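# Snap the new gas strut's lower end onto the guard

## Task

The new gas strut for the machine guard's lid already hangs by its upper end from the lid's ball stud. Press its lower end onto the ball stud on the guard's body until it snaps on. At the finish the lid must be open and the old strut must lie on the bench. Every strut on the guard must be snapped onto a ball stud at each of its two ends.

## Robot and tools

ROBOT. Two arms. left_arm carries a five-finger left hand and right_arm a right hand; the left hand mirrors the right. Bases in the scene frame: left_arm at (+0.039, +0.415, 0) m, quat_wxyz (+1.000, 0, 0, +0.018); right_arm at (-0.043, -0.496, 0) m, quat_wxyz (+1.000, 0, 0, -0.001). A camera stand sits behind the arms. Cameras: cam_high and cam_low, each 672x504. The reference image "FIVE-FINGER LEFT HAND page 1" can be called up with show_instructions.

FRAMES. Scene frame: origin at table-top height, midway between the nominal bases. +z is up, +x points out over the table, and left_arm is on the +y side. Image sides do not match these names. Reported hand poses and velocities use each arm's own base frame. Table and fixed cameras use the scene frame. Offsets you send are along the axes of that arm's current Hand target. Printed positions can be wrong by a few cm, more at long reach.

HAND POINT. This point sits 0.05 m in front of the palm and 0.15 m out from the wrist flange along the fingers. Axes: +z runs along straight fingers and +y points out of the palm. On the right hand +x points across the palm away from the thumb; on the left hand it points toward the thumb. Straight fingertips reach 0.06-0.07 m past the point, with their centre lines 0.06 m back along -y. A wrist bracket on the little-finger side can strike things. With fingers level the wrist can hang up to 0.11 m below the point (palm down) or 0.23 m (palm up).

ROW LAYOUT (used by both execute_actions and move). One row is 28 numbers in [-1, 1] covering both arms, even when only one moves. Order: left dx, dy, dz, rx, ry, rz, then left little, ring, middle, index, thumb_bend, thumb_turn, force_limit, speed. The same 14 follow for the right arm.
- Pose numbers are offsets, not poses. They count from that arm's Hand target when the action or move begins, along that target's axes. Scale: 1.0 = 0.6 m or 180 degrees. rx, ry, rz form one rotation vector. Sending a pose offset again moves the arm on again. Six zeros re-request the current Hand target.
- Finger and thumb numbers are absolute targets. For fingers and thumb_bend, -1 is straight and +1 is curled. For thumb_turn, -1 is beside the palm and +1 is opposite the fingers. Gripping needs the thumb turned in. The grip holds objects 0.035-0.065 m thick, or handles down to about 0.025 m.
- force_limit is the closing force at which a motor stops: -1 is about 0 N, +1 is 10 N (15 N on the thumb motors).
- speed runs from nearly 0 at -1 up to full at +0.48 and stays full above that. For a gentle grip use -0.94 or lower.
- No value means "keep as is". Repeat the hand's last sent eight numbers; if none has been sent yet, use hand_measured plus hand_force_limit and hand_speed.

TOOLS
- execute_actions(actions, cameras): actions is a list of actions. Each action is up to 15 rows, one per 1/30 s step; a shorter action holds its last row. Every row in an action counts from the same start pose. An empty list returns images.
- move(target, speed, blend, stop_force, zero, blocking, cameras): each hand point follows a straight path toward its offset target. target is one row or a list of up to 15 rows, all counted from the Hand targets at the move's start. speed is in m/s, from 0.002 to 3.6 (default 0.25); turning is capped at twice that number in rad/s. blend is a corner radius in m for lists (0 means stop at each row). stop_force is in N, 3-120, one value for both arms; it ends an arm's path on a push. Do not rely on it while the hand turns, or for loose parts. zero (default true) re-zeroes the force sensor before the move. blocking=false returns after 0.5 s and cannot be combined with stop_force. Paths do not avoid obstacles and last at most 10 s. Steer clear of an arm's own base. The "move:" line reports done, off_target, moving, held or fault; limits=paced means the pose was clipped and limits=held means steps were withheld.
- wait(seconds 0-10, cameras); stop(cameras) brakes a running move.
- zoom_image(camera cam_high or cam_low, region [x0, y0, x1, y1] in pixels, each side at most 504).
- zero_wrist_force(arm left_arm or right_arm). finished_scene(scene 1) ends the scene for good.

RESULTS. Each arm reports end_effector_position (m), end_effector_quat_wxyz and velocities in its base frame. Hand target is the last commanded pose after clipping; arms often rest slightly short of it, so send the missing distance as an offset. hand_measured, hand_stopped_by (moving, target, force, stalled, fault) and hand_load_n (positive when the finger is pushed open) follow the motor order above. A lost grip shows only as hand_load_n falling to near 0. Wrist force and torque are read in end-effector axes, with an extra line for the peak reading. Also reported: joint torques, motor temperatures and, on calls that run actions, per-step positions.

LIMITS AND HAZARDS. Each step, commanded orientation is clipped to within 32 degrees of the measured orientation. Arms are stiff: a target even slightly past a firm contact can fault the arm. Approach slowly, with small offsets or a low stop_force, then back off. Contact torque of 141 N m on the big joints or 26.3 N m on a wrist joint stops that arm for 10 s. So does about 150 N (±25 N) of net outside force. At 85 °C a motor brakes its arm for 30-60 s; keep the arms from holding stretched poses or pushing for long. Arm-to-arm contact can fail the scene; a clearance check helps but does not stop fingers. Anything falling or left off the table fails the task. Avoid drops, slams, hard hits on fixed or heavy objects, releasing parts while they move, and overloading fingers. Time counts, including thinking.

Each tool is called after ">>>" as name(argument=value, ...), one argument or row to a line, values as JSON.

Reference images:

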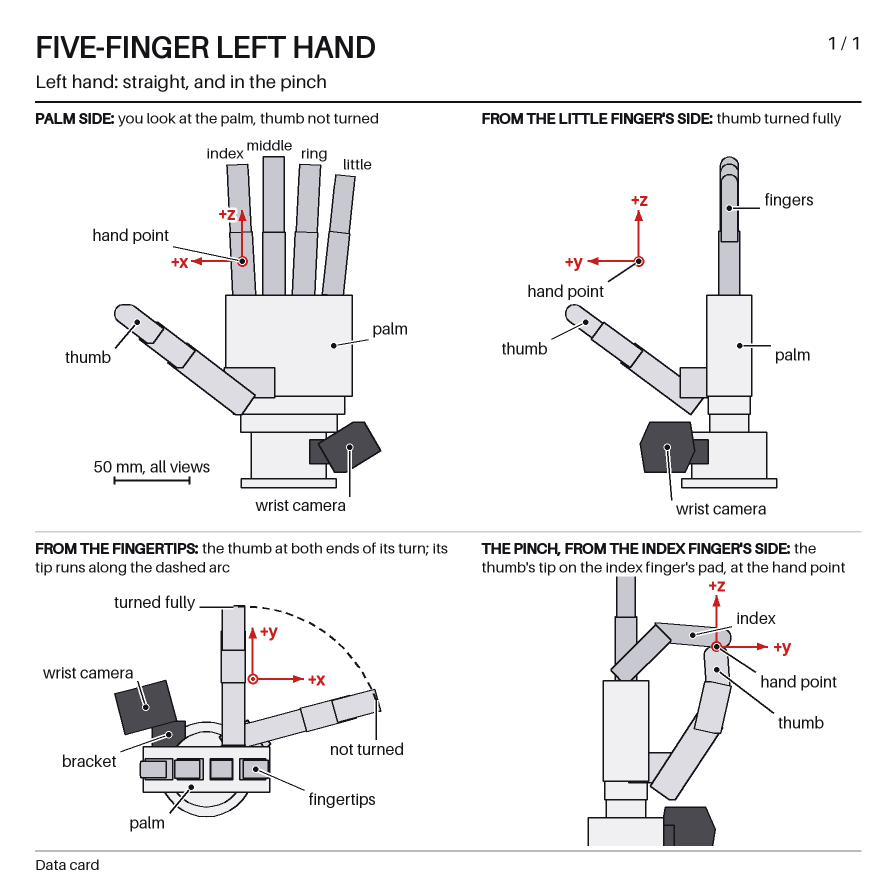

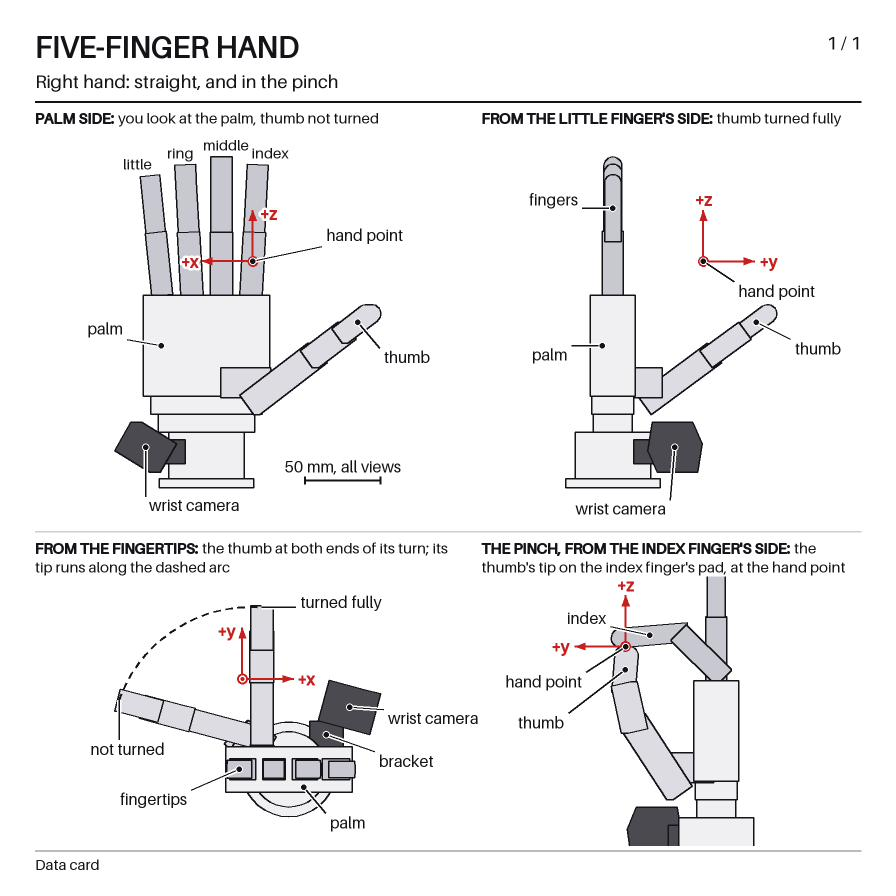

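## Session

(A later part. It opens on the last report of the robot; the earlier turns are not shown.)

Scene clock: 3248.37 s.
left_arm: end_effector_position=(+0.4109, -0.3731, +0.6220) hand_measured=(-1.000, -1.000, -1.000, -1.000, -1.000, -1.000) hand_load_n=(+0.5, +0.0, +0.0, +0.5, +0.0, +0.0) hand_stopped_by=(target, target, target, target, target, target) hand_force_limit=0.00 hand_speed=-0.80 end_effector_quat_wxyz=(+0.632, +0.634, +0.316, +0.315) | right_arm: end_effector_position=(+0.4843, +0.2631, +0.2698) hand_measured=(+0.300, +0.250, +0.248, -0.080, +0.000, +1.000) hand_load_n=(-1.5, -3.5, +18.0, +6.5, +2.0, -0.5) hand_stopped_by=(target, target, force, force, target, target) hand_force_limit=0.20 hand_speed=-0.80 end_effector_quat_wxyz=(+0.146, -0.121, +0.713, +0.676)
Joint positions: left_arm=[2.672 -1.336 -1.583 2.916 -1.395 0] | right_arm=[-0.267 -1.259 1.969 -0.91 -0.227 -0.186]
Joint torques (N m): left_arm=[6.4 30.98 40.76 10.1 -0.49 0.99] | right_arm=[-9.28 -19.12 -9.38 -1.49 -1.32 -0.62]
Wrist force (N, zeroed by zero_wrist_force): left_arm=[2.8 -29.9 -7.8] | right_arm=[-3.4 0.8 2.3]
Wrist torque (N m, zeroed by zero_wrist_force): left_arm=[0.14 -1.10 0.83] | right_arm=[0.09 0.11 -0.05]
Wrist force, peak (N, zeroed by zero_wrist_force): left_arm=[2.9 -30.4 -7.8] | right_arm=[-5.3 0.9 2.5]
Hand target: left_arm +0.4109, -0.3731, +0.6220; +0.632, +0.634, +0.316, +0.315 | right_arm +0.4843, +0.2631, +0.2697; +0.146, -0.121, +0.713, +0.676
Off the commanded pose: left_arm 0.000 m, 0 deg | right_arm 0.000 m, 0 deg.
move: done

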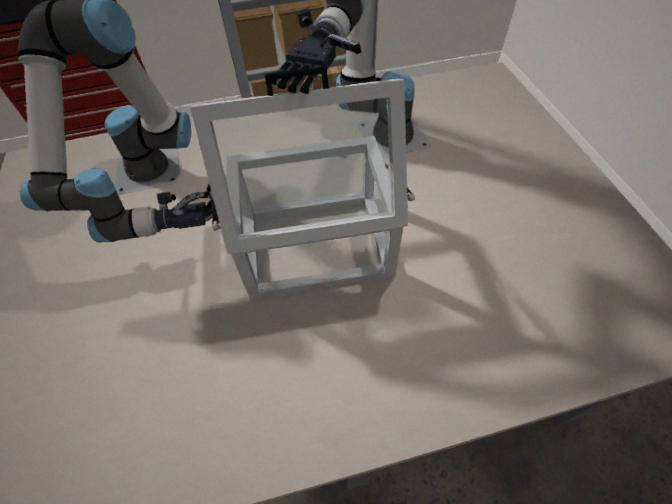

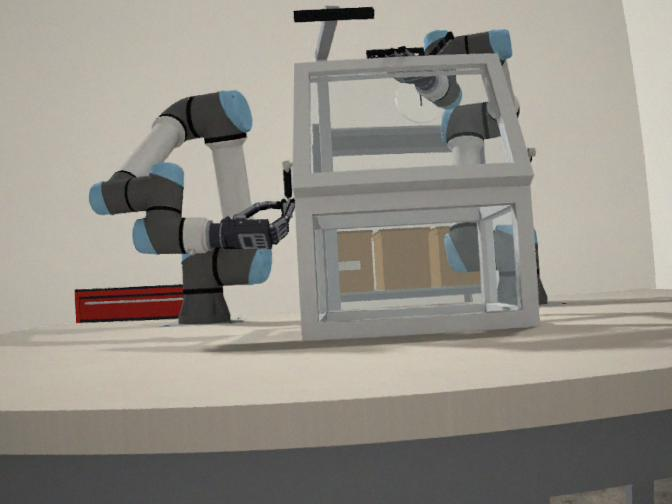

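>>> zoom_image(
  camera="cam_low",
  region=[280, 195, 304, 225],
)

>>> zoom_image(
  camera="cam_high",
  region=[200, 175, 230, 205],
)

Scaled by 16.800.

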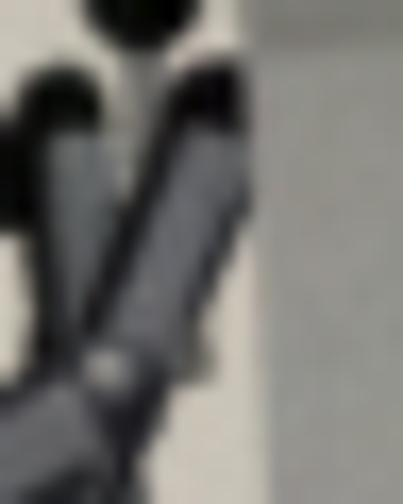

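Scaled by 16.800.

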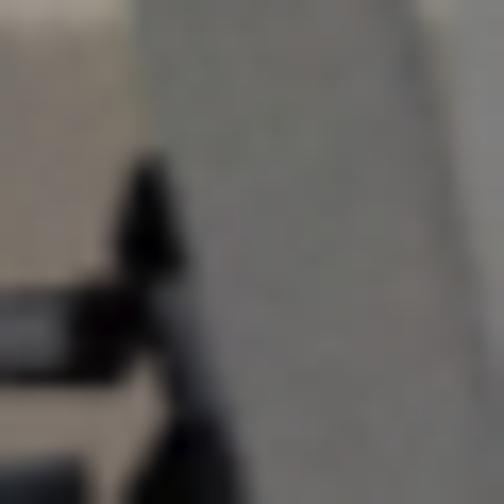

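>>> move(
  target=[0,0,0,0,0,0,-1,-1,-1,-1,-1,-1,0,-0.8, 0.0002,-0.0118,0.0004,0.0006,-0.0005,-0.0156,0.3,0.25,0.5,0.6,0,1,0.2,-0.8],
  speed=0.03,
  cameras=["cam_low","cam_high"],
)

>>> zoom_image(
  camera="cam_low",
  region=[280, 200, 304, 230],
)

Scene clock: 3281.53 s.
left_arm: end_effector_position=(+0.4109, -0.3731, +0.6220) hand_measured=(-1.000, -1.000, -1.000, -1.000, -1.000, -1.000) hand_load_n=(+1.0, +0.0, +0.0, +1.0, +0.0, +0.0) hand_stopped_by=(target, target, target, target, target, target) hand_force_limit=0.00 hand_speed=-0.80 end_effector_quat_wxyz=(+0.632, +0.634, +0.316, +0.315) | right_arm: end_effector_position=(+0.4869, +0.2629, +0.2630) hand_measured=(+0.300, +0.250, +0.248, -0.080, +0.000, +1.000) hand_load_n=(-1.5, -3.5, +18.0, +6.0, +2.0, -0.5) hand_stopped_by=(target, target, force, force, target, target) hand_force_limit=0.20 hand_speed=-0.80 end_effector_quat_wxyz=(+0.163, -0.138, +0.710, +0.671)
Joint positions: left_arm=[2.672 -1.336 -1.583 2.916 -1.395 0] | right_arm=[-0.264 -1.239 1.962 -0.933 -0.223 -0.226]
Joint torques (N m): left_arm=[6.24 31.23 41.08 10.05 -0.65 1.14] | right_arm=[9.49 -33.66 -18.46 1.42 1.87 1]
Wrist force (N, zeroed by zero_wrist_force): left_arm=[2.8 -29.8 -7.4] | right_arm=[1.4 1.3 2.0]
Wrist torque (N m, zeroed by zero_wrist_force): left_arm=[0.12 -1.08 0.82] | right_arm=[0.13 0.10 0.07]
Wrist force, peak (N, zeroed by zero_wrist_force): left_arm=[2.8 -30.4 -7.7] | right_arm=[-3.4 1.2 2.5]
Hand target: left_arm +0.4109, -0.3731, +0.6220; +0.632, +0.634, +0.316, +0.315 | right_arm +0.4869, +0.2629, +0.2631; +0.163, -0.138, +0.710, +0.671
Off the commanded pose: left_arm 0.000 m, 0 deg | right_arm 0.000 m, 0 deg.
move: done

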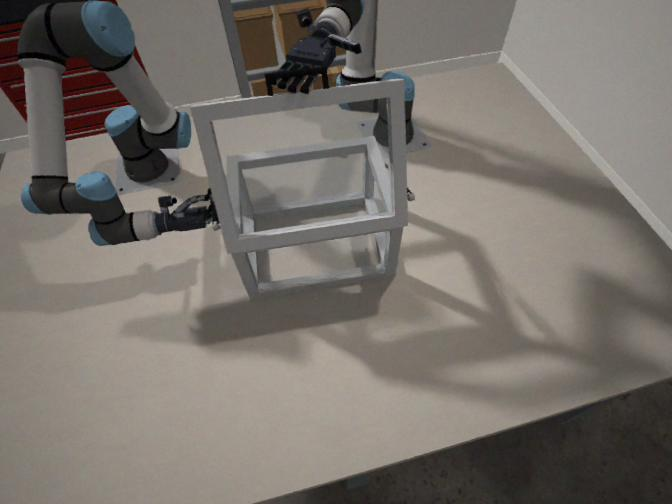

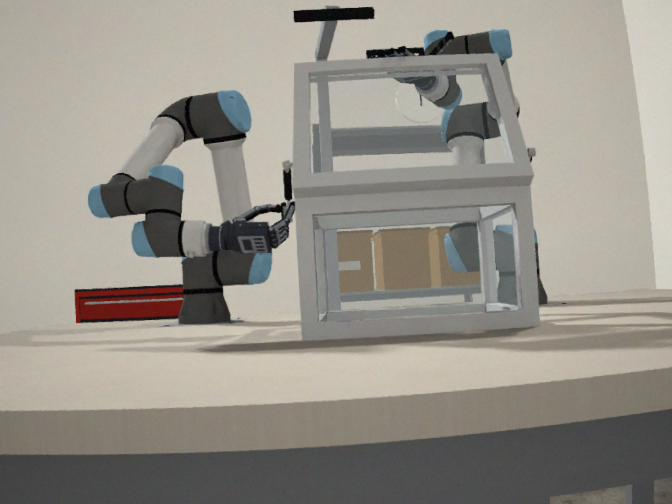

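Scaled by 16.800.

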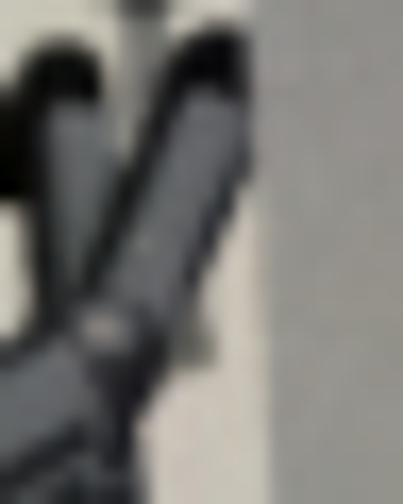

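>>> move(
  target=[0,0,0,0,0,0,-1,-1,-1,-1,-1,-1,0,-0.8, -0.0002,0.0002,0.0057,0,-0.0083,0,0.3,0.25,0.5,0.6,0,1,0.2,-0.8],
  speed=0.02,
)

>>> move(
  target=[0,0,0,0,0,0,-1,-1,-1,-1,-1,-1,0,-0.8, -0.0001,0.0001,0.003,0,-0.0042,0,0.3,0.25,0.5,0.6,0,1,0.2,-0.8],
  speed=0.02,
  cameras=["cam_low","cam_high"],
)

>>> zoom_image(
  camera="cam_low",
  region=[280, 190, 304, 220],
)

Scene clock: 3294.93 s.
left_arm: end_effector_position=(+0.4109, -0.3731, +0.6220) hand_measured=(-1.000, -1.000, -1.000, -1.000, -1.000, -1.000) hand_load_n=(+0.5, +0.0, +0.0, +0.5, +0.0, +0.0) hand_stopped_by=(target, target, target, target, target, target) hand_force_limit=0.00 hand_speed=-0.80 end_effector_quat_wxyz=(+0.632, +0.634, +0.316, +0.315) | right_arm: end_effector_position=(+0.4871, +0.2664, +0.2631) hand_measured=(+0.300, +0.250, +0.248, -0.080, +0.000, +1.000) hand_load_n=(-2.0, -4.0, +18.5, +6.5, +1.5, +0.0) hand_stopped_by=(target, target, force, force, target, target) hand_force_limit=0.20 hand_speed=-0.80 end_effector_quat_wxyz=(+0.172, -0.129, +0.708, +0.673)
Joint positions: left_arm=[2.672 -1.336 -1.583 2.916 -1.395 0] | right_arm=[-0.258 -1.242 1.974 -0.918 -0.191 -0.25]
Joint torques (N m): left_arm=[6.52 30.83 40.9 10.14 -0.46 1.04] | right_arm=[3.17 -29.95 -19.06 1.09 -0.14 0.24]
Wrist force (N, zeroed by zero_wrist_force): left_arm=[3.1 -29.8 -7.1] | right_arm=[5.5 1.5 2.3]
Wrist torque (N m, zeroed by zero_wrist_force): left_arm=[0.09 -1.11 0.84] | right_arm=[0.10 0.21 0.06]
Wrist force, peak (N, zeroed by zero_wrist_force): left_arm=[2.9 -30.2 -7.3] | right_arm=[5.5 1.5 2.3]
Hand target: left_arm +0.4109, -0.3731, +0.6220; +0.632, +0.634, +0.316, +0.315 | right_arm +0.4871, +0.2663, +0.2631; +0.172, -0.129, +0.708, +0.673
Off the commanded pose: left_arm 0.000 m, 0 deg | right_arm 0.000 m, 0 deg.
move: done

Scene clock: 3295.67 s.
left_arm: end_effector_position=(+0.4109, -0.3731, +0.6220) hand_measured=(-1.000, -1.000, -1.000, -1.000, -1.000, -1.000) hand_load_n=(+1.0, +0.0, +0.0, +0.5, +0.0, +0.0) hand_stopped_by=(target, target, target, target, target, target) hand_force_limit=0.00 hand_speed=-0.80 end_effector_quat_wxyz=(+0.632, +0.634, +0.316, +0.315) | right_arm: end_effector_position=(+0.4872, +0.2681, +0.2631) hand_measured=(+0.300, +0.250, +0.248, -0.080, +0.000, +1.000) hand_load_n=(-2.0, -4.0, +18.0, +6.5, +1.5, +0.0) hand_stopped_by=(target, target, force, force, target, target) hand_force_limit=0.20 hand_speed=-0.80 end_effector_quat_wxyz=(+0.177, -0.125, +0.707, +0.674)
Joint positions: left_arm=[2.672 -1.336 -1.583 2.916 -1.395 0] | right_arm=[-0.255 -1.242 1.979 -0.907 -0.175 -0.264]
Joint torques (N m): left_arm=[6.5 30.83 41.34 10.07 -0.57 1.18] | right_arm=[5.74 -30.17 -16.58 1.24 0.34 -0.26]
Wrist force (N, zeroed by zero_wrist_force): left_arm=[3.0 -29.8 -7.2] | right_arm=[5.5 1.6 2.2]
Wrist torque (N m, zeroed by zero_wrist_force): left_arm=[0.07 -1.09 0.84] | right_arm=[0.13 0.23 0.08]
Wrist force, peak (N, zeroed by zero_wrist_force): left_arm=[3.1 -30.0 -7.0] | right_arm=[6.3 1.8 2.0]
Hand target: left_arm +0.4109, -0.3731, +0.6220; +0.632, +0.634, +0.316, +0.315 | right_arm +0.4872, +0.2681, +0.2631; +0.177, -0.125, +0.707, +0.674
Off the commanded pose: left_arm 0.000 m, 0 deg | right_arm 0.000 m, 0 deg.
move: done

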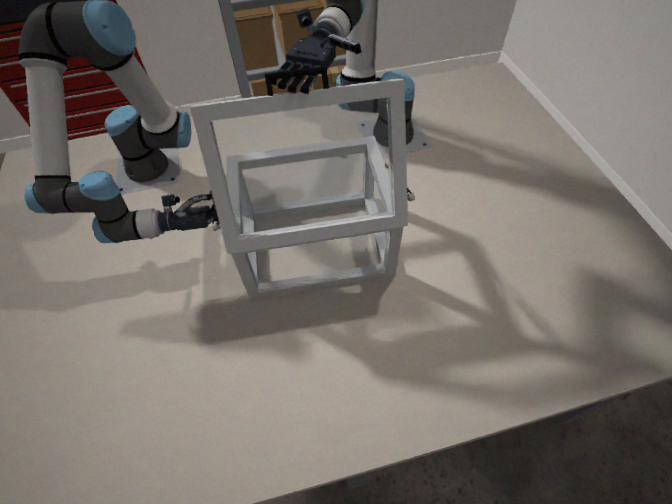

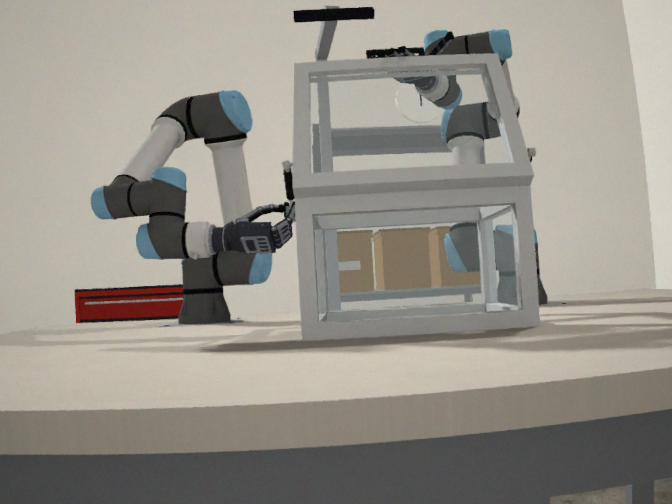

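Scaled by 16.800.

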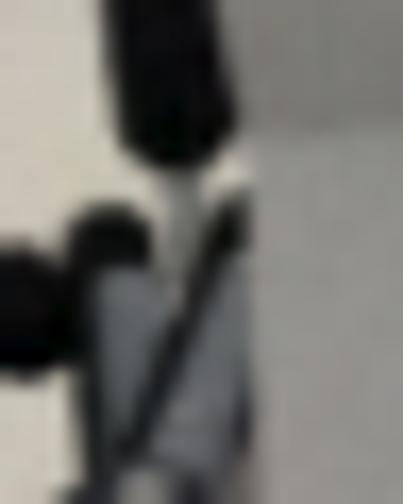

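>>> move(
  target=[0,0,0,0,0,0,-1,-1,-1,-1,-1,-1,0,-0.8, -0.0004,0.0004,0.0117,0,0,0,0.3,0.25,0.5,0.6,0,1,0.2,-0.8],
  speed=0.01,
  stop_force=6,
  cameras=["cam_low","cam_high"],
)

>>> zoom_image(
  camera="cam_low",
  region=[280, 190, 304, 220],
)

Scene clock: 3304.50 s.
left_arm: end_effector_position=(+0.4109, -0.3731, +0.6220) hand_measured=(-1.000, -1.000, -1.000, -1.000, -1.000, -1.000) hand_load_n=(+0.5, +0.0, +0.0, +1.0, +0.0, +0.0) hand_stopped_by=(target, target, target, target, target, target) hand_force_limit=0.00 hand_speed=-0.80 end_effector_quat_wxyz=(+0.632, +0.634, +0.316, +0.315) | right_arm: end_effector_position=(+0.4876, +0.2713, +0.2631) hand_measured=(+0.300, +0.250, +0.248, -0.080, +0.000, +1.000) hand_load_n=(-5.0, -1.0, +18.0, +3.0, +2.0, +0.0) hand_stopped_by=(target, target, force, force, target, target) hand_force_limit=0.20 hand_speed=-0.80 end_effector_quat_wxyz=(+0.177, -0.125, +0.707, +0.674)
Joint positions: left_arm=[2.672 -1.336 -1.583 2.916 -1.395 0] | right_arm=[-0.247 -1.242 1.98 -0.914 -0.168 -0.257]
Joint torques (N m): left_arm=[6.28 30.83 41.31 10.03 -0.55 1.07] | right_arm=[-11.11 -19.85 -21.18 1.88 -0.87 -1.47]
Wrist force (N, zeroed by zero_wrist_force): left_arm=[2.9 -29.7 -7.5] | right_arm=[1.1 0.0 -1.2]
Wrist torque (N m, zeroed by zero_wrist_force): left_arm=[0.11 -1.09 0.83] | right_arm=[0.09 0.23 -0.09]
Wrist force, peak (N, zeroed by zero_wrist_force): left_arm=[2.7 -30.2 -7.8] | right_arm=[1.9 -1.0 -6.0]
Hand target: left_arm +0.4109, -0.3731, +0.6220; +0.632, +0.634, +0.316, +0.315 | right_arm +0.4876, +0.2713, +0.2631; +0.177, -0.125, +0.707, +0.674 (not the last commanded pose)
Off the commanded pose: left_arm 0.000 m, 0 deg | right_arm 0.004 m, 0 deg.
move: contact (right_arm)

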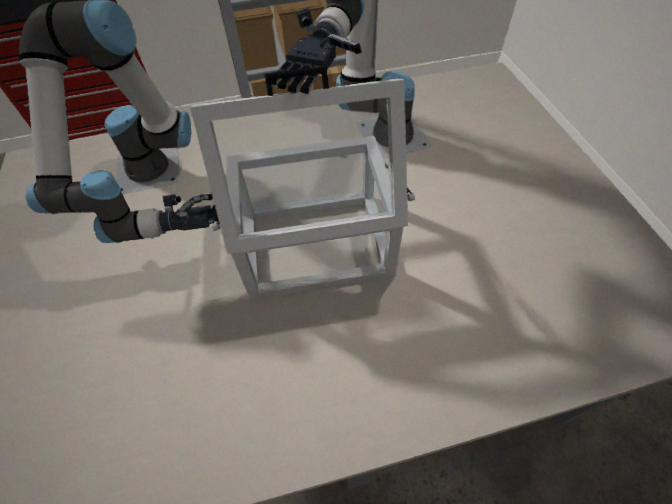

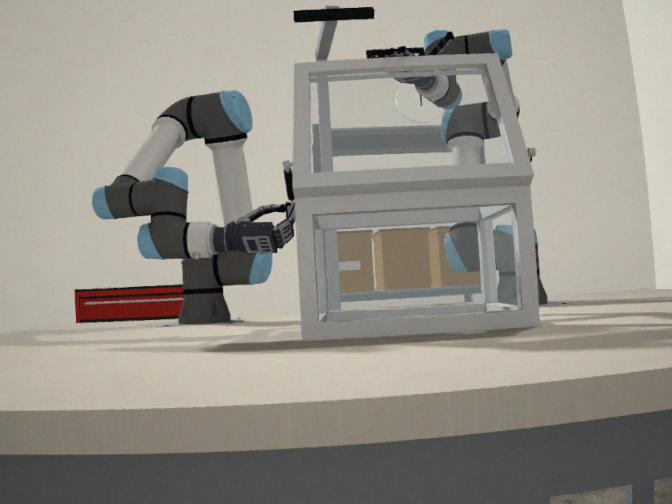

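Scaled by 16.800.

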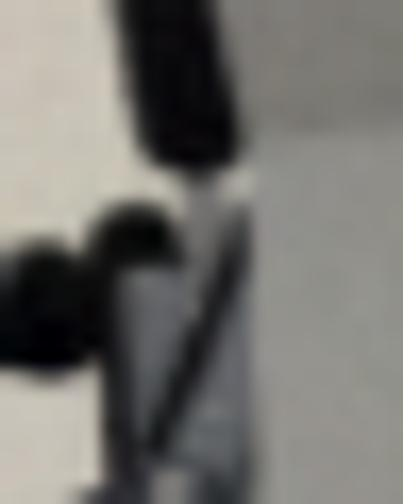

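>>> move(
  target=[0,0,0,0,0,0,-1,-1,-1,-1,-1,-1,0,-0.8, -0.0004,0.0004,0.0117,0,0,0,0.3,0.25,0.5,0.6,0,1,0.2,-0.8],
  speed=0.01,
  stop_force=15,
  cameras=["cam_low","cam_high"],
)

>>> zoom_image(
  camera="cam_low",
  region=[280, 190, 304, 220],
)

Scene clock: 3315.37 s.
left_arm: end_effector_position=(+0.4109, -0.3731, +0.6220) hand_measured=(-1.000, -1.000, -1.000, -1.000, -1.000, -1.000) hand_load_n=(+0.5, +0.0, +0.0, +1.0, +0.0, +0.0) hand_stopped_by=(target, target, target, target, target, target) hand_force_limit=0.00 hand_speed=-0.80 end_effector_quat_wxyz=(+0.632, +0.634, +0.316, +0.315) | right_arm: end_effector_position=(+0.4883, +0.2783, +0.2632) hand_measured=(+0.300, +0.250, +0.248, -0.080, +0.000, +1.000) hand_load_n=(-6.5, +0.0, +18.0, +3.0, +1.5, +0.0) hand_stopped_by=(target, target, force, force, target, target) hand_force_limit=0.20 hand_speed=-0.80 end_effector_quat_wxyz=(+0.177, -0.125, +0.707, +0.674)
Joint positions: left_arm=[2.672 -1.336 -1.583 2.916 -1.395 0] | right_arm=[-0.232 -1.243 1.982 -0.933 -0.152 -0.239]
Joint torques (N m): left_arm=[6.61 30.47 41.78 10.06 -0.52 1.09] | right_arm=[-11.01 -40.86 -8.86 1.29 -1.44 -0.08]
Wrist force (N, zeroed by zero_wrist_force): left_arm=[3.0 -29.2 -7.4] | right_arm=[2.6 -3.6 -3.1]
Wrist torque (N m, zeroed by zero_wrist_force): left_arm=[0.09 -1.06 0.82] | right_arm=[0.05 0.30 -0.21]
Wrist force, peak (N, zeroed by zero_wrist_force): left_arm=[3.1 -30.2 -7.5] | right_arm=[4.5 -5.9 -7.0]
Hand target: left_arm +0.4109, -0.3731, +0.6220; +0.632, +0.634, +0.316, +0.315 | right_arm +0.4883, +0.2783, +0.2632; +0.177, -0.125, +0.707, +0.674
Off the commanded pose: left_arm 0.000 m, 0 deg | right_arm 0.000 m, 0 deg.
move: done

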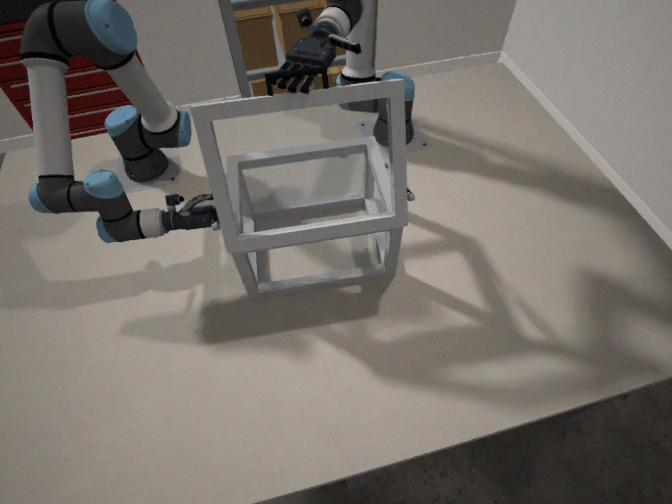

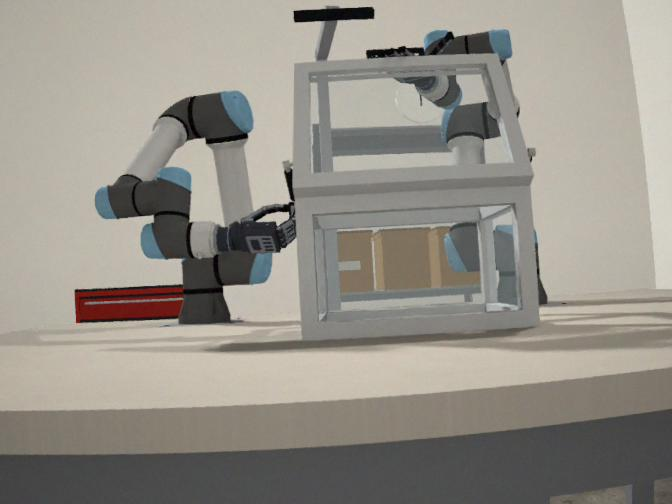

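Scaled by 16.800.

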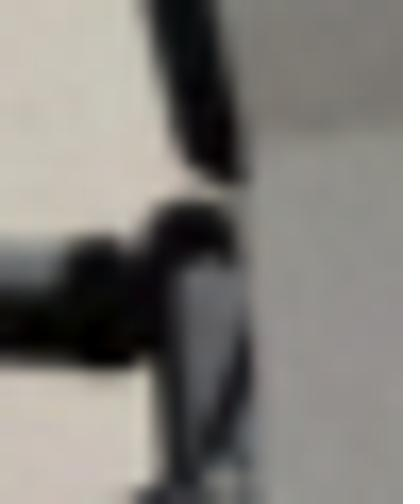

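>>> move(
  target=[0,0,0,0,0,0,-1,-1,-1,-1,-1,-1,0,-0.8, 0.0003,-0.0003,-0.01,0,0,0,0.3,0.25,0.5,0.6,0,1,0.2,-0.8],
  speed=0.01,
  stop_force=7,
  cameras=["cam_low"],
)

>>> zoom_image(
  camera="cam_low",
  region=[280, 190, 304, 220],
)

Scene clock: 3332.77 s.
left_arm: end_effector_position=(+0.4109, -0.3731, +0.6220) hand_measured=(-1.000, -1.000, -1.000, -1.000, -1.000, -1.000) hand_load_n=(+0.5, +0.0, +0.0, +1.0, +0.0, +0.0) hand_stopped_by=(target, target, target, target, target, target) hand_force_limit=0.00 hand_speed=-0.80 end_effector_quat_wxyz=(+0.632, +0.634, +0.316, +0.315) | right_arm: end_effector_position=(+0.4883, +0.2778, +0.2632) hand_measured=(+0.300, +0.250, +0.248, -0.080, +0.000, +1.000) hand_load_n=(-5.5, +0.0, +18.0, +5.0, +2.0, +0.0) hand_stopped_by=(target, target, force, force, target, target) hand_force_limit=0.20 hand_speed=-0.80 end_effector_quat_wxyz=(+0.177, -0.124, +0.707, +0.674)
Joint positions: left_arm=[2.672 -1.336 -1.583 2.916 -1.395 0] | right_arm=[-0.233 -1.243 1.982 -0.932 -0.153 -0.24]
Joint torques (N m): left_arm=[6.17 31.1 42.26 10.06 -0.36 1.14] | right_arm=[12.94 -32.04 -10.97 -1.87 2.34 2.19]
Wrist force (N, zeroed by zero_wrist_force): left_arm=[3.0 -29.5 -7.1] | right_arm=[1.3 -0.7 0.4]
Wrist torque (N m, zeroed by zero_wrist_force): left_arm=[0.07 -1.06 0.82] | right_arm=[0.08 0.24 -0.08]
Wrist force, peak (N, zeroed by zero_wrist_force): left_arm=[2.9 -29.7 -7.3] | right_arm=[2.8 -4.0 -3.2]
Hand target: left_arm +0.4109, -0.3731, +0.6220; +0.632, +0.634, +0.316, +0.315 | right_arm +0.4883, +0.2778, +0.2632; +0.177, -0.124, +0.707, +0.674 (not the last commanded pose)
Off the commanded pose: left_arm 0.000 m, 0 deg | right_arm 0.005 m, 0 deg.
move: contact (right_arm)
Images, in order (width x height): cam_low 672x504.

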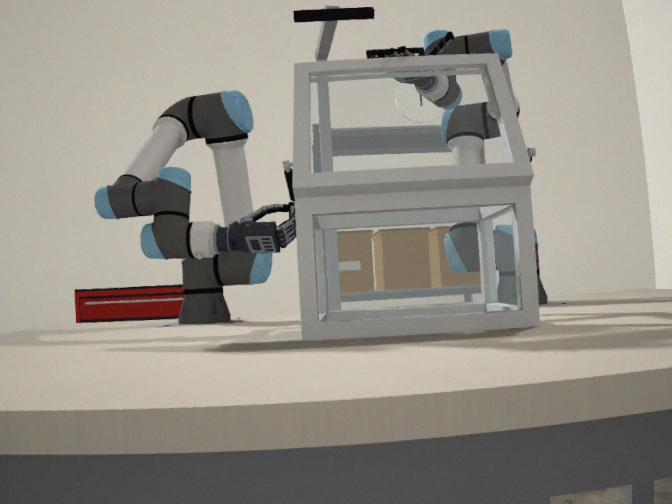

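Scaled by 16.800.

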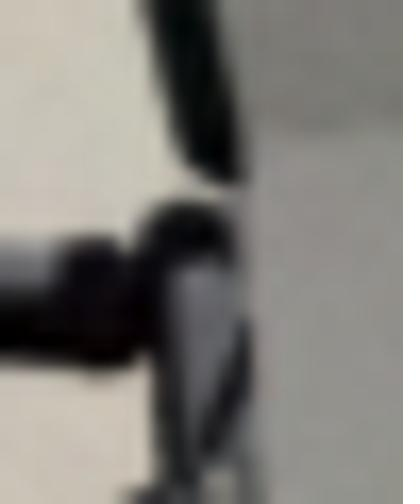

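>>> move(
  target=[0,0,0,0,0,0,-1,-1,-1,-1,-1,-1,0,-0.8, 0.0003,-0.0003,-0.01,0,0,0,0.3,0.25,0.5,0.6,0,1,0.2,-0.8],
  speed=0.01,
  stop_force=9,
  cameras=["cam_low"],
)

>>> zoom_image(
  camera="cam_low",
  region=[280, 190, 304, 220],
)

Scene clock: 3340.40 s.
left_arm: end_effector_position=(+0.4109, -0.3731, +0.6220) hand_measured=(-1.000, -1.000, -1.000, -1.000, -1.000, -1.000) hand_load_n=(+0.5, +0.0, +0.0, +0.5, +0.0, +0.0) hand_stopped_by=(target, target, target, target, target, target) hand_force_limit=0.00 hand_speed=-0.80 end_effector_quat_wxyz=(+0.632, +0.634, +0.316, +0.315) | right_arm: end_effector_position=(+0.4877, +0.2718, +0.2631) hand_measured=(+0.300, +0.250, +0.248, -0.080, +0.000, +1.000) hand_load_n=(-7.0, +0.0, +18.0, +6.0, +1.5, -0.5) hand_stopped_by=(target, target, force, force, target, target) hand_force_limit=0.20 hand_speed=-0.80 end_effector_quat_wxyz=(+0.177, -0.124, +0.707, +0.674)
Joint positions: left_arm=[2.672 -1.336 -1.583 2.916 -1.395 0] | right_arm=[-0.246 -1.242 1.98 -0.915 -0.166 -0.256]
Joint torques (N m): left_arm=[6.18 30.83 42.12 9.96 -0.36 1.07] | right_arm=[12.21 -18.39 -19.74 -1.28 2.74 0.98]
Wrist force (N, zeroed by zero_wrist_force): left_arm=[2.4 -29.8 -8.2] | right_arm=[1.3 0.8 0.9]
Wrist torque (N m, zeroed by zero_wrist_force): left_arm=[0.15 -1.09 0.81] | right_arm=[0.10 0.31 -0.09]
Wrist force, peak (N, zeroed by zero_wrist_force): left_arm=[2.6 -30.1 -8.2] | right_arm=[-2.0 2.0 6.1]
Hand target: left_arm +0.4109, -0.3731, +0.6220; +0.632, +0.634, +0.316, +0.315 | right_arm +0.4877, +0.2718, +0.2631; +0.177, -0.124, +0.707, +0.674
Off the commanded pose: left_arm 0.000 m, 0 deg | right_arm 0.000 m, 0 deg.
move: done
Images, in order (width x height): cam_low 672x504.

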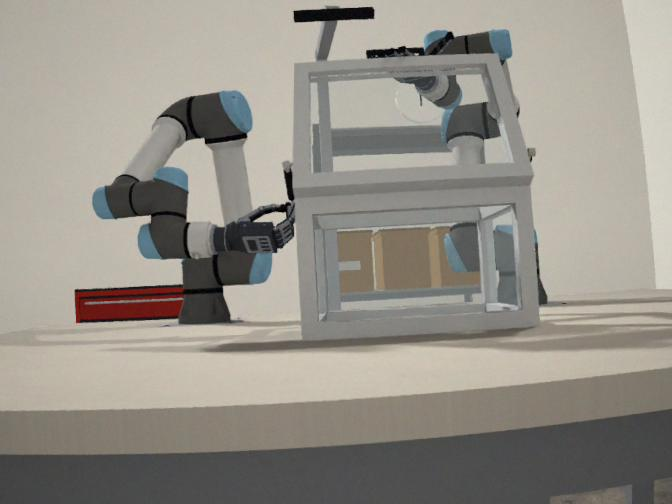

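Scaled by 16.800.

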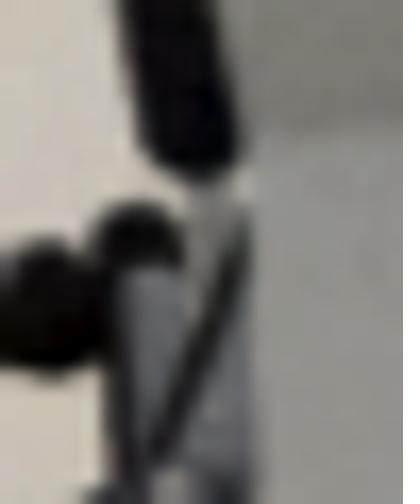

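>>> zoom_image(
  camera="cam_low",
  region=[500, 120, 570, 200],
)

>>> execute_actions(
  actions=[],
  cameras=["all"],
)

>>> zoom_image(
  camera="cam_high",
  region=[370, 150, 430, 220],
)

>>> zoom_image(
  camera="cam_high",
  region=[195, 170, 245, 240],
)

Scaled by 6.300.

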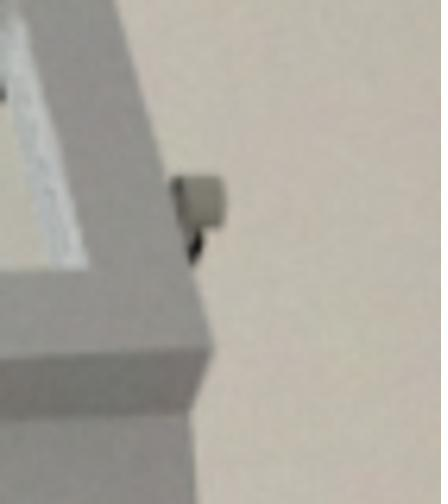

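Scene clock: 3367.77 s.
left_arm: end_effector_position=(+0.4109, -0.3731, +0.6220) hand_measured=(-1.000, -1.000, -1.000, -1.000, -1.000, -1.000) hand_load_n=(+1.0, +0.0, +0.0, +0.5, +0.0, +0.0) hand_stopped_by=(target, target, target, target, target, target) hand_force_limit=0.00 hand_speed=-0.80 end_effector_quat_wxyz=(+0.632, +0.634, +0.316, +0.315) | right_arm: end_effector_position=(+0.4877, +0.2718, +0.2631) hand_measured=(+0.300, +0.250, +0.248, -0.080, +0.000, +1.000) hand_load_n=(-7.0, +0.0, +18.0, +6.0, +1.5, -0.5) hand_stopped_by=(target, target, force, force, target, target) hand_force_limit=0.20 hand_speed=-0.80 end_effector_quat_wxyz=(+0.177, -0.124, +0.707, +0.674)
Joint positions: left_arm=[2.672 -1.336 -1.583 2.916 -1.395 0] | right_arm=[-0.246 -1.242 1.98 -0.915 -0.166 -0.256]
Joint velocities: within noise
Joint torques (N m): left_arm=[6.07 31.43 42.74 9.83 -0.29 1.21] | right_arm=[11.27 -21.78 -13.86 -1.46 2.38 1.01]
Motor temperatures (°C): left_arm=[21 20 19 35 28 32] | right_arm=[19 21 22 27 31 26]
Wrist force (N, zeroed by zero_wrist_force): left_arm=[2.3 -29.9 -8.3] | right_arm=[1.2 0.6 0.7]
Wrist torque (N m, zeroed by zero_wrist_force): left_arm=[0.14 -1.06 0.80] | right_arm=[0.10 0.33 -0.11]
Wrist force, peak (N, zeroed by zero_wrist_force): left_arm=[2.6 -30.2 -8.2] | right_arm=[1.4 0.8 0.9]
Hand target: left_arm +0.4109, -0.3731, +0.6220; +0.632, +0.634, +0.316, +0.315 | right_arm +0.4877, +0.2718, +0.2631; +0.177, -0.124, +0.707, +0.674
Off the commanded pose: left_arm 0.000 m, 0 deg | right_arm 0.000 m, 0 deg.

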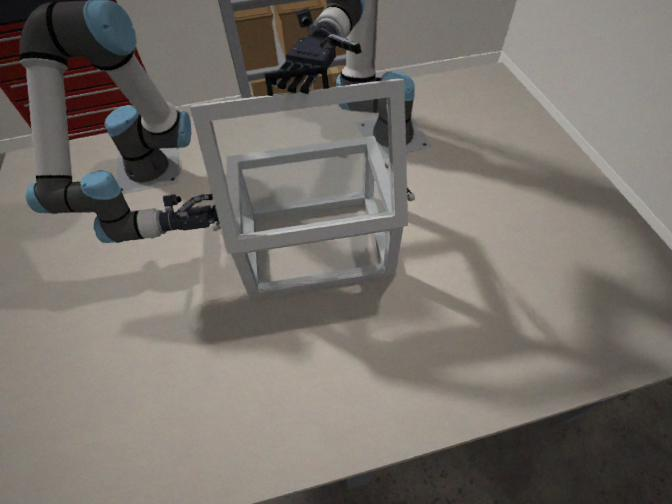

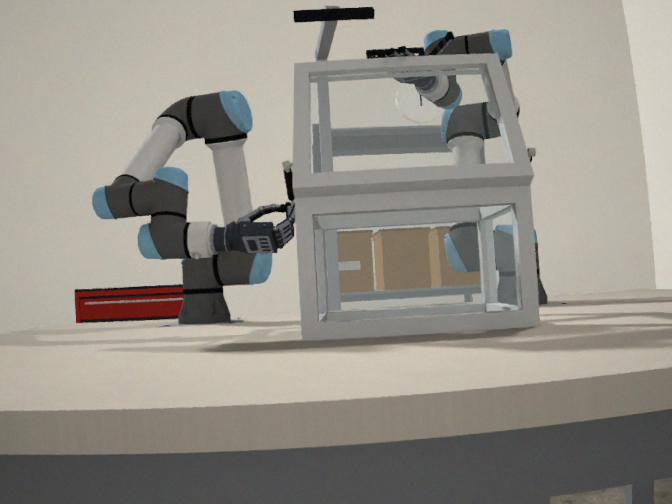

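Scaled by 7.200.

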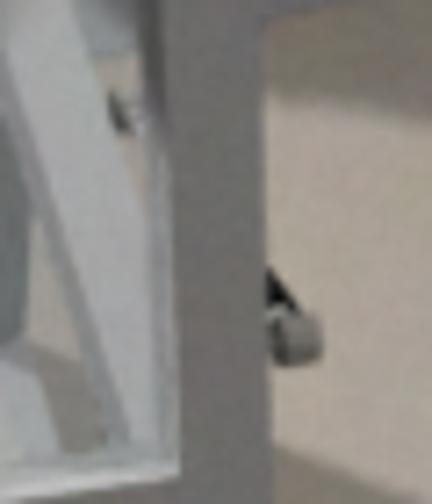

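Scaled by 7.200.

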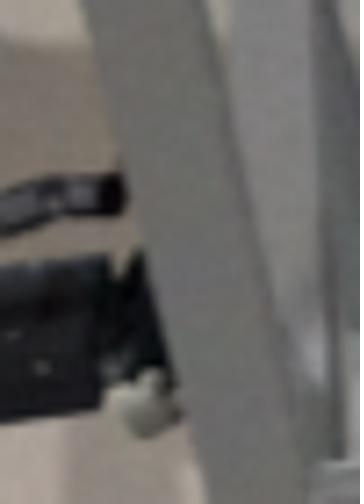

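>>> zoom_image(
  camera="cam_high",
  region=[378, 156, 398, 176],
)

>>> zoom_image(
  camera="cam_high",
  region=[400, 182, 424, 206],
)

>>> zoom_image(
  camera="cam_low",
  region=[515, 140, 545, 165],
)

Scaled by 25.200.

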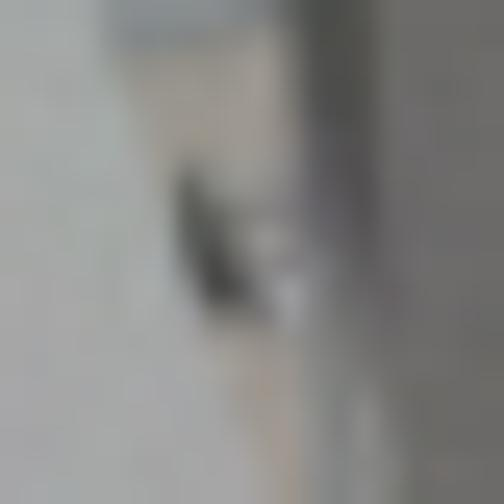

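Scaled by 21.000.

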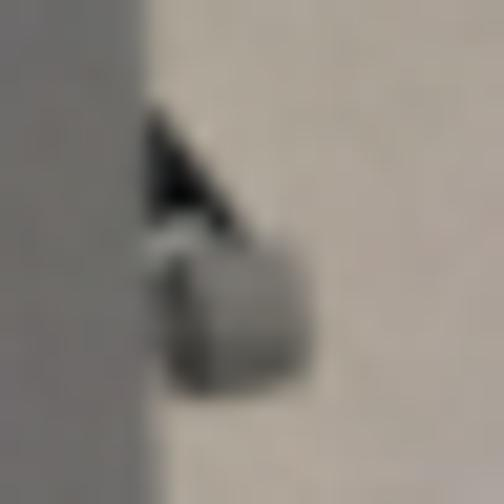

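Scaled by 16.800.

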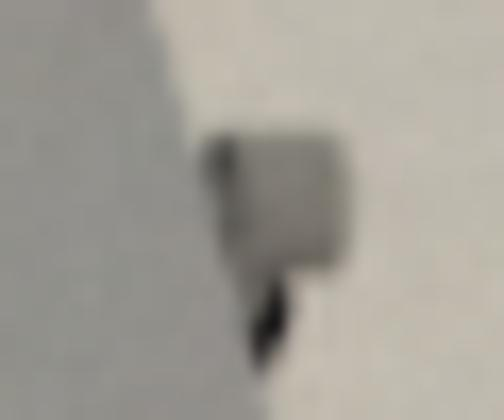

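>>> zoom_image(
  camera="cam_high",
  region=[382, 159, 394, 173],
)

>>> zoom_image(
  camera="cam_high",
  region=[404, 188, 418, 204],
)

Scaled by 36.000.

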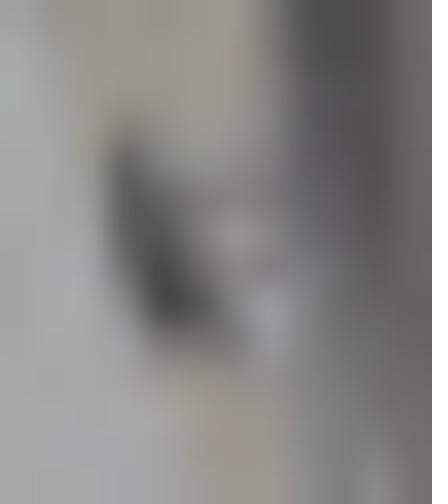

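Scaled by 31.500.

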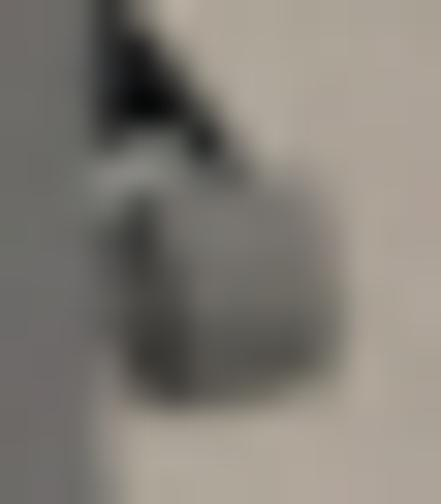

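>>> move(
  target=[0,0,0,0,0,0,-1,-1,-1,-1,-1,-1,0,-0.8, 0.0006,-0.0006,-0.018,0,0.0083,0,0.3,0.25,0.5,0.6,0,1,0.2,-0.8],
  speed=0.03,
  cameras=["cam_low","cam_high"],
)

>>> zoom_image(
  camera="cam_low",
  region=[276, 188, 304, 230],
)

>>> zoom_image(
  camera="cam_high",
  region=[200, 165, 235, 215],
)

Scene clock: 3427.80 s.
left_arm: end_effector_position=(+0.4109, -0.3731, +0.6220) hand_measured=(-1.000, -1.000, -1.000, -1.000, -1.000, -1.000) hand_load_n=(+0.5, +0.0, +0.0, +0.5, +0.0, +0.0) hand_stopped_by=(target, target, target, target, target, target) hand_force_limit=0.00 hand_speed=-0.80 end_effector_quat_wxyz=(+0.632, +0.634, +0.316, +0.315) | right_arm: end_effector_position=(+0.4867, +0.2609, +0.2630) hand_measured=(+0.300, +0.250, +0.248, -0.080, +0.000, +1.000) hand_load_n=(-7.5, -5.5, +18.0, +15.5, +2.0, -0.5) hand_stopped_by=(target, target, force, force, target, target) hand_force_limit=0.20 hand_speed=-0.80 end_effector_quat_wxyz=(+0.168, -0.133, +0.709, +0.672) end_effector_velocity=(+0.000, +0.001, +0.000) end_effector_angular_velocity=(+0.001, +0.000, -0.003)
Joint positions: left_arm=[2.672 -1.336 -1.583 2.916 -1.395 0] | right_arm=[-0.269 -1.24 1.968 -0.918 -0.215 -0.244]
Joint velocities: left_arm=[within noise] | right_arm=[0.002 0 0.001 0 0.005 -0.001]
Joint torques (N m): left_arm=[6.28 31.01 42.93 9.83 -0.06 1.14] | right_arm=[11.22 -24.41 -6.18 -1.55 1.79 -0.69]
Wrist force (N, zeroed by zero_wrist_force): left_arm=[2.2 -29.8 -8.4] | right_arm=[-3.6 1.4 4.8]
Wrist torque (N m, zeroed by zero_wrist_force): left_arm=[0.18 -1.09 0.79] | right_arm=[0.09 0.46 -0.11]
Wrist force, peak (N, zeroed by zero_wrist_force): left_arm=[2.4 -30.4 -8.6] | right_arm=[-7.5 1.2 5.1]
Hand target: left_arm +0.4109, -0.3731, +0.6220; +0.632, +0.634, +0.316, +0.315 | right_arm +0.4866, +0.2610, +0.2630; +0.168, -0.133, +0.709, +0.672
Off the commanded pose: left_arm 0.000 m, 0 deg | right_arm 0.000 m, 0 deg.
move: done

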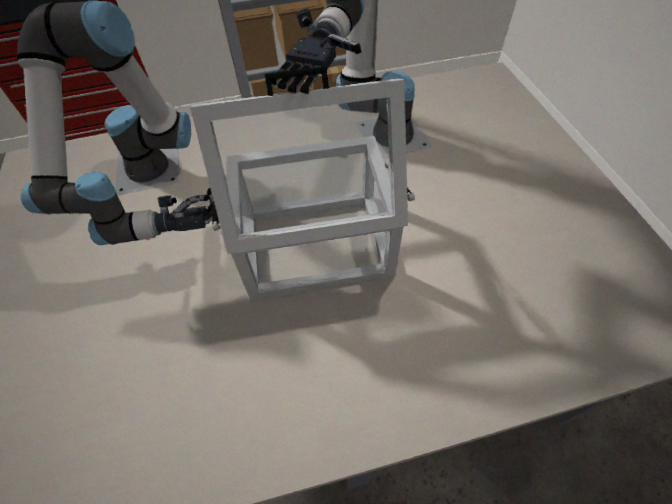

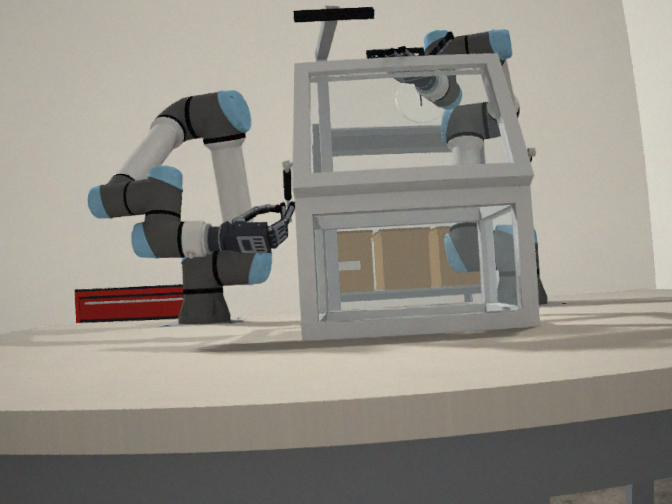

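Scaled by 12.000.

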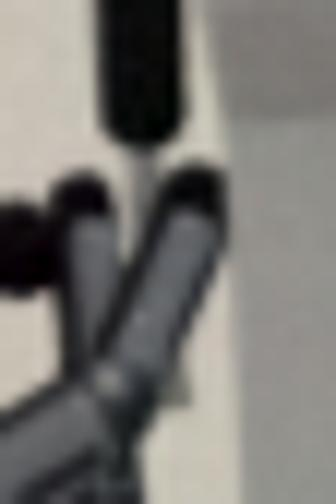

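Scaled by 10.080.

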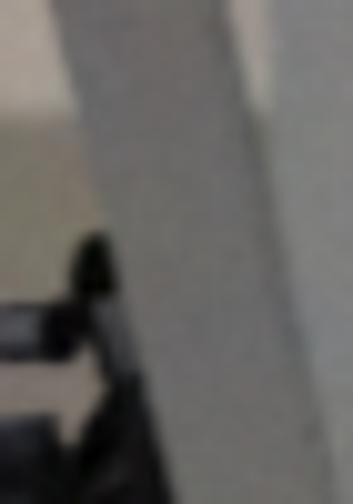

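>>> move(
  target=[0,0,0,0,0,0,-1,-1,-1,-1,-1,-1,0,-0.8, -0.0017,0.0055,0,-0.0002,0.0002,0.0067,0.3,0.25,0.5,0.6,0,1,0.2,-0.8],
  speed=0.03,
  cameras=["cam_low"],
)

>>> zoom_image(
  camera="cam_low",
  region=[276, 188, 304, 230],
)

Scene clock: 3436.27 s.
left_arm: end_effector_position=(+0.4109, -0.3731, +0.6220) hand_measured=(-1.000, -1.000, -1.000, -1.000, -1.000, -1.000) hand_load_n=(+0.5, +0.0, +0.0, +1.0, +0.0, +0.0) hand_stopped_by=(target, target, target, target, target, target) hand_force_limit=0.00 hand_speed=-0.80 end_effector_quat_wxyz=(+0.632, +0.634, +0.316, +0.315) | right_arm: end_effector_position=(+0.4862, +0.2612, +0.2665) hand_measured=(+0.300, +0.250, +0.248, -0.080, +0.000, +1.000) hand_load_n=(-6.5, -6.0, +18.0, +14.0, +1.5, -0.5) hand_stopped_by=(target, target, force, force, target, target) hand_force_limit=0.20 hand_speed=-0.80 end_effector_quat_wxyz=(+0.160, -0.126, +0.710, +0.674)
Joint positions: left_arm=[2.672 -1.336 -1.583 2.916 -1.395 0] | right_arm=[-0.27 -1.249 1.969 -0.908 -0.216 -0.226]
Joint torques (N m): left_arm=[6.32 31.16 42.99 9.74 -0.17 1.18] | right_arm=[-14.98 -27.12 -8.51 -1.42 -0.23 -0.46]
Wrist force (N, zeroed by zero_wrist_force): left_arm=[2.6 -29.6 -8.3] | right_arm=[2.8 2.0 4.0]
Wrist torque (N m, zeroed by zero_wrist_force): left_arm=[0.15 -1.11 0.81] | right_arm=[0.09 0.44 -0.06]
Wrist force, peak (N, zeroed by zero_wrist_force): left_arm=[2.3 -30.4 -8.3] | right_arm=[-4.0 1.5 5.0]
Hand target: left_arm +0.4109, -0.3731, +0.6220; +0.632, +0.634, +0.316, +0.315 | right_arm +0.4862, +0.2612, +0.2664; +0.160, -0.126, +0.710, +0.674
Off the commanded pose: left_arm 0.000 m, 0 deg | right_arm 0.000 m, 0 deg.
move: done
Images, in order (width x height): cam_low 672x504.

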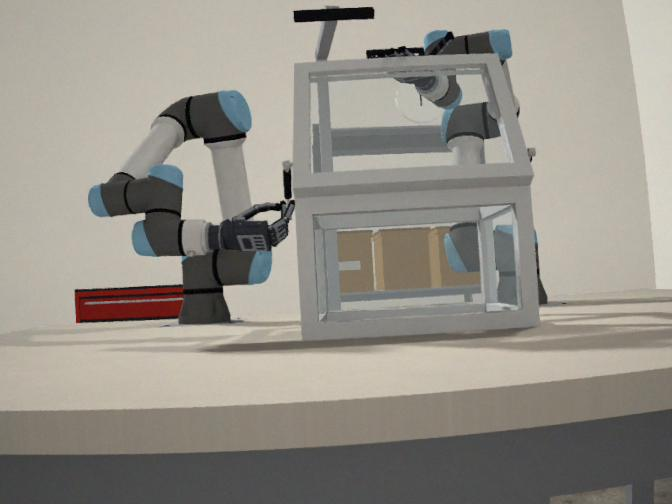

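Scaled by 12.000.

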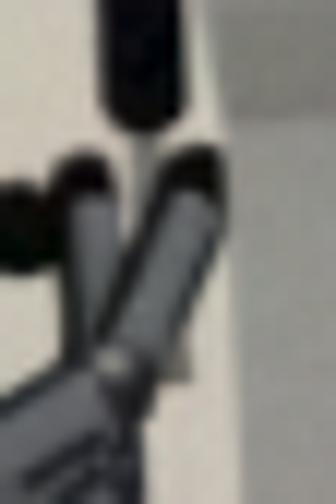

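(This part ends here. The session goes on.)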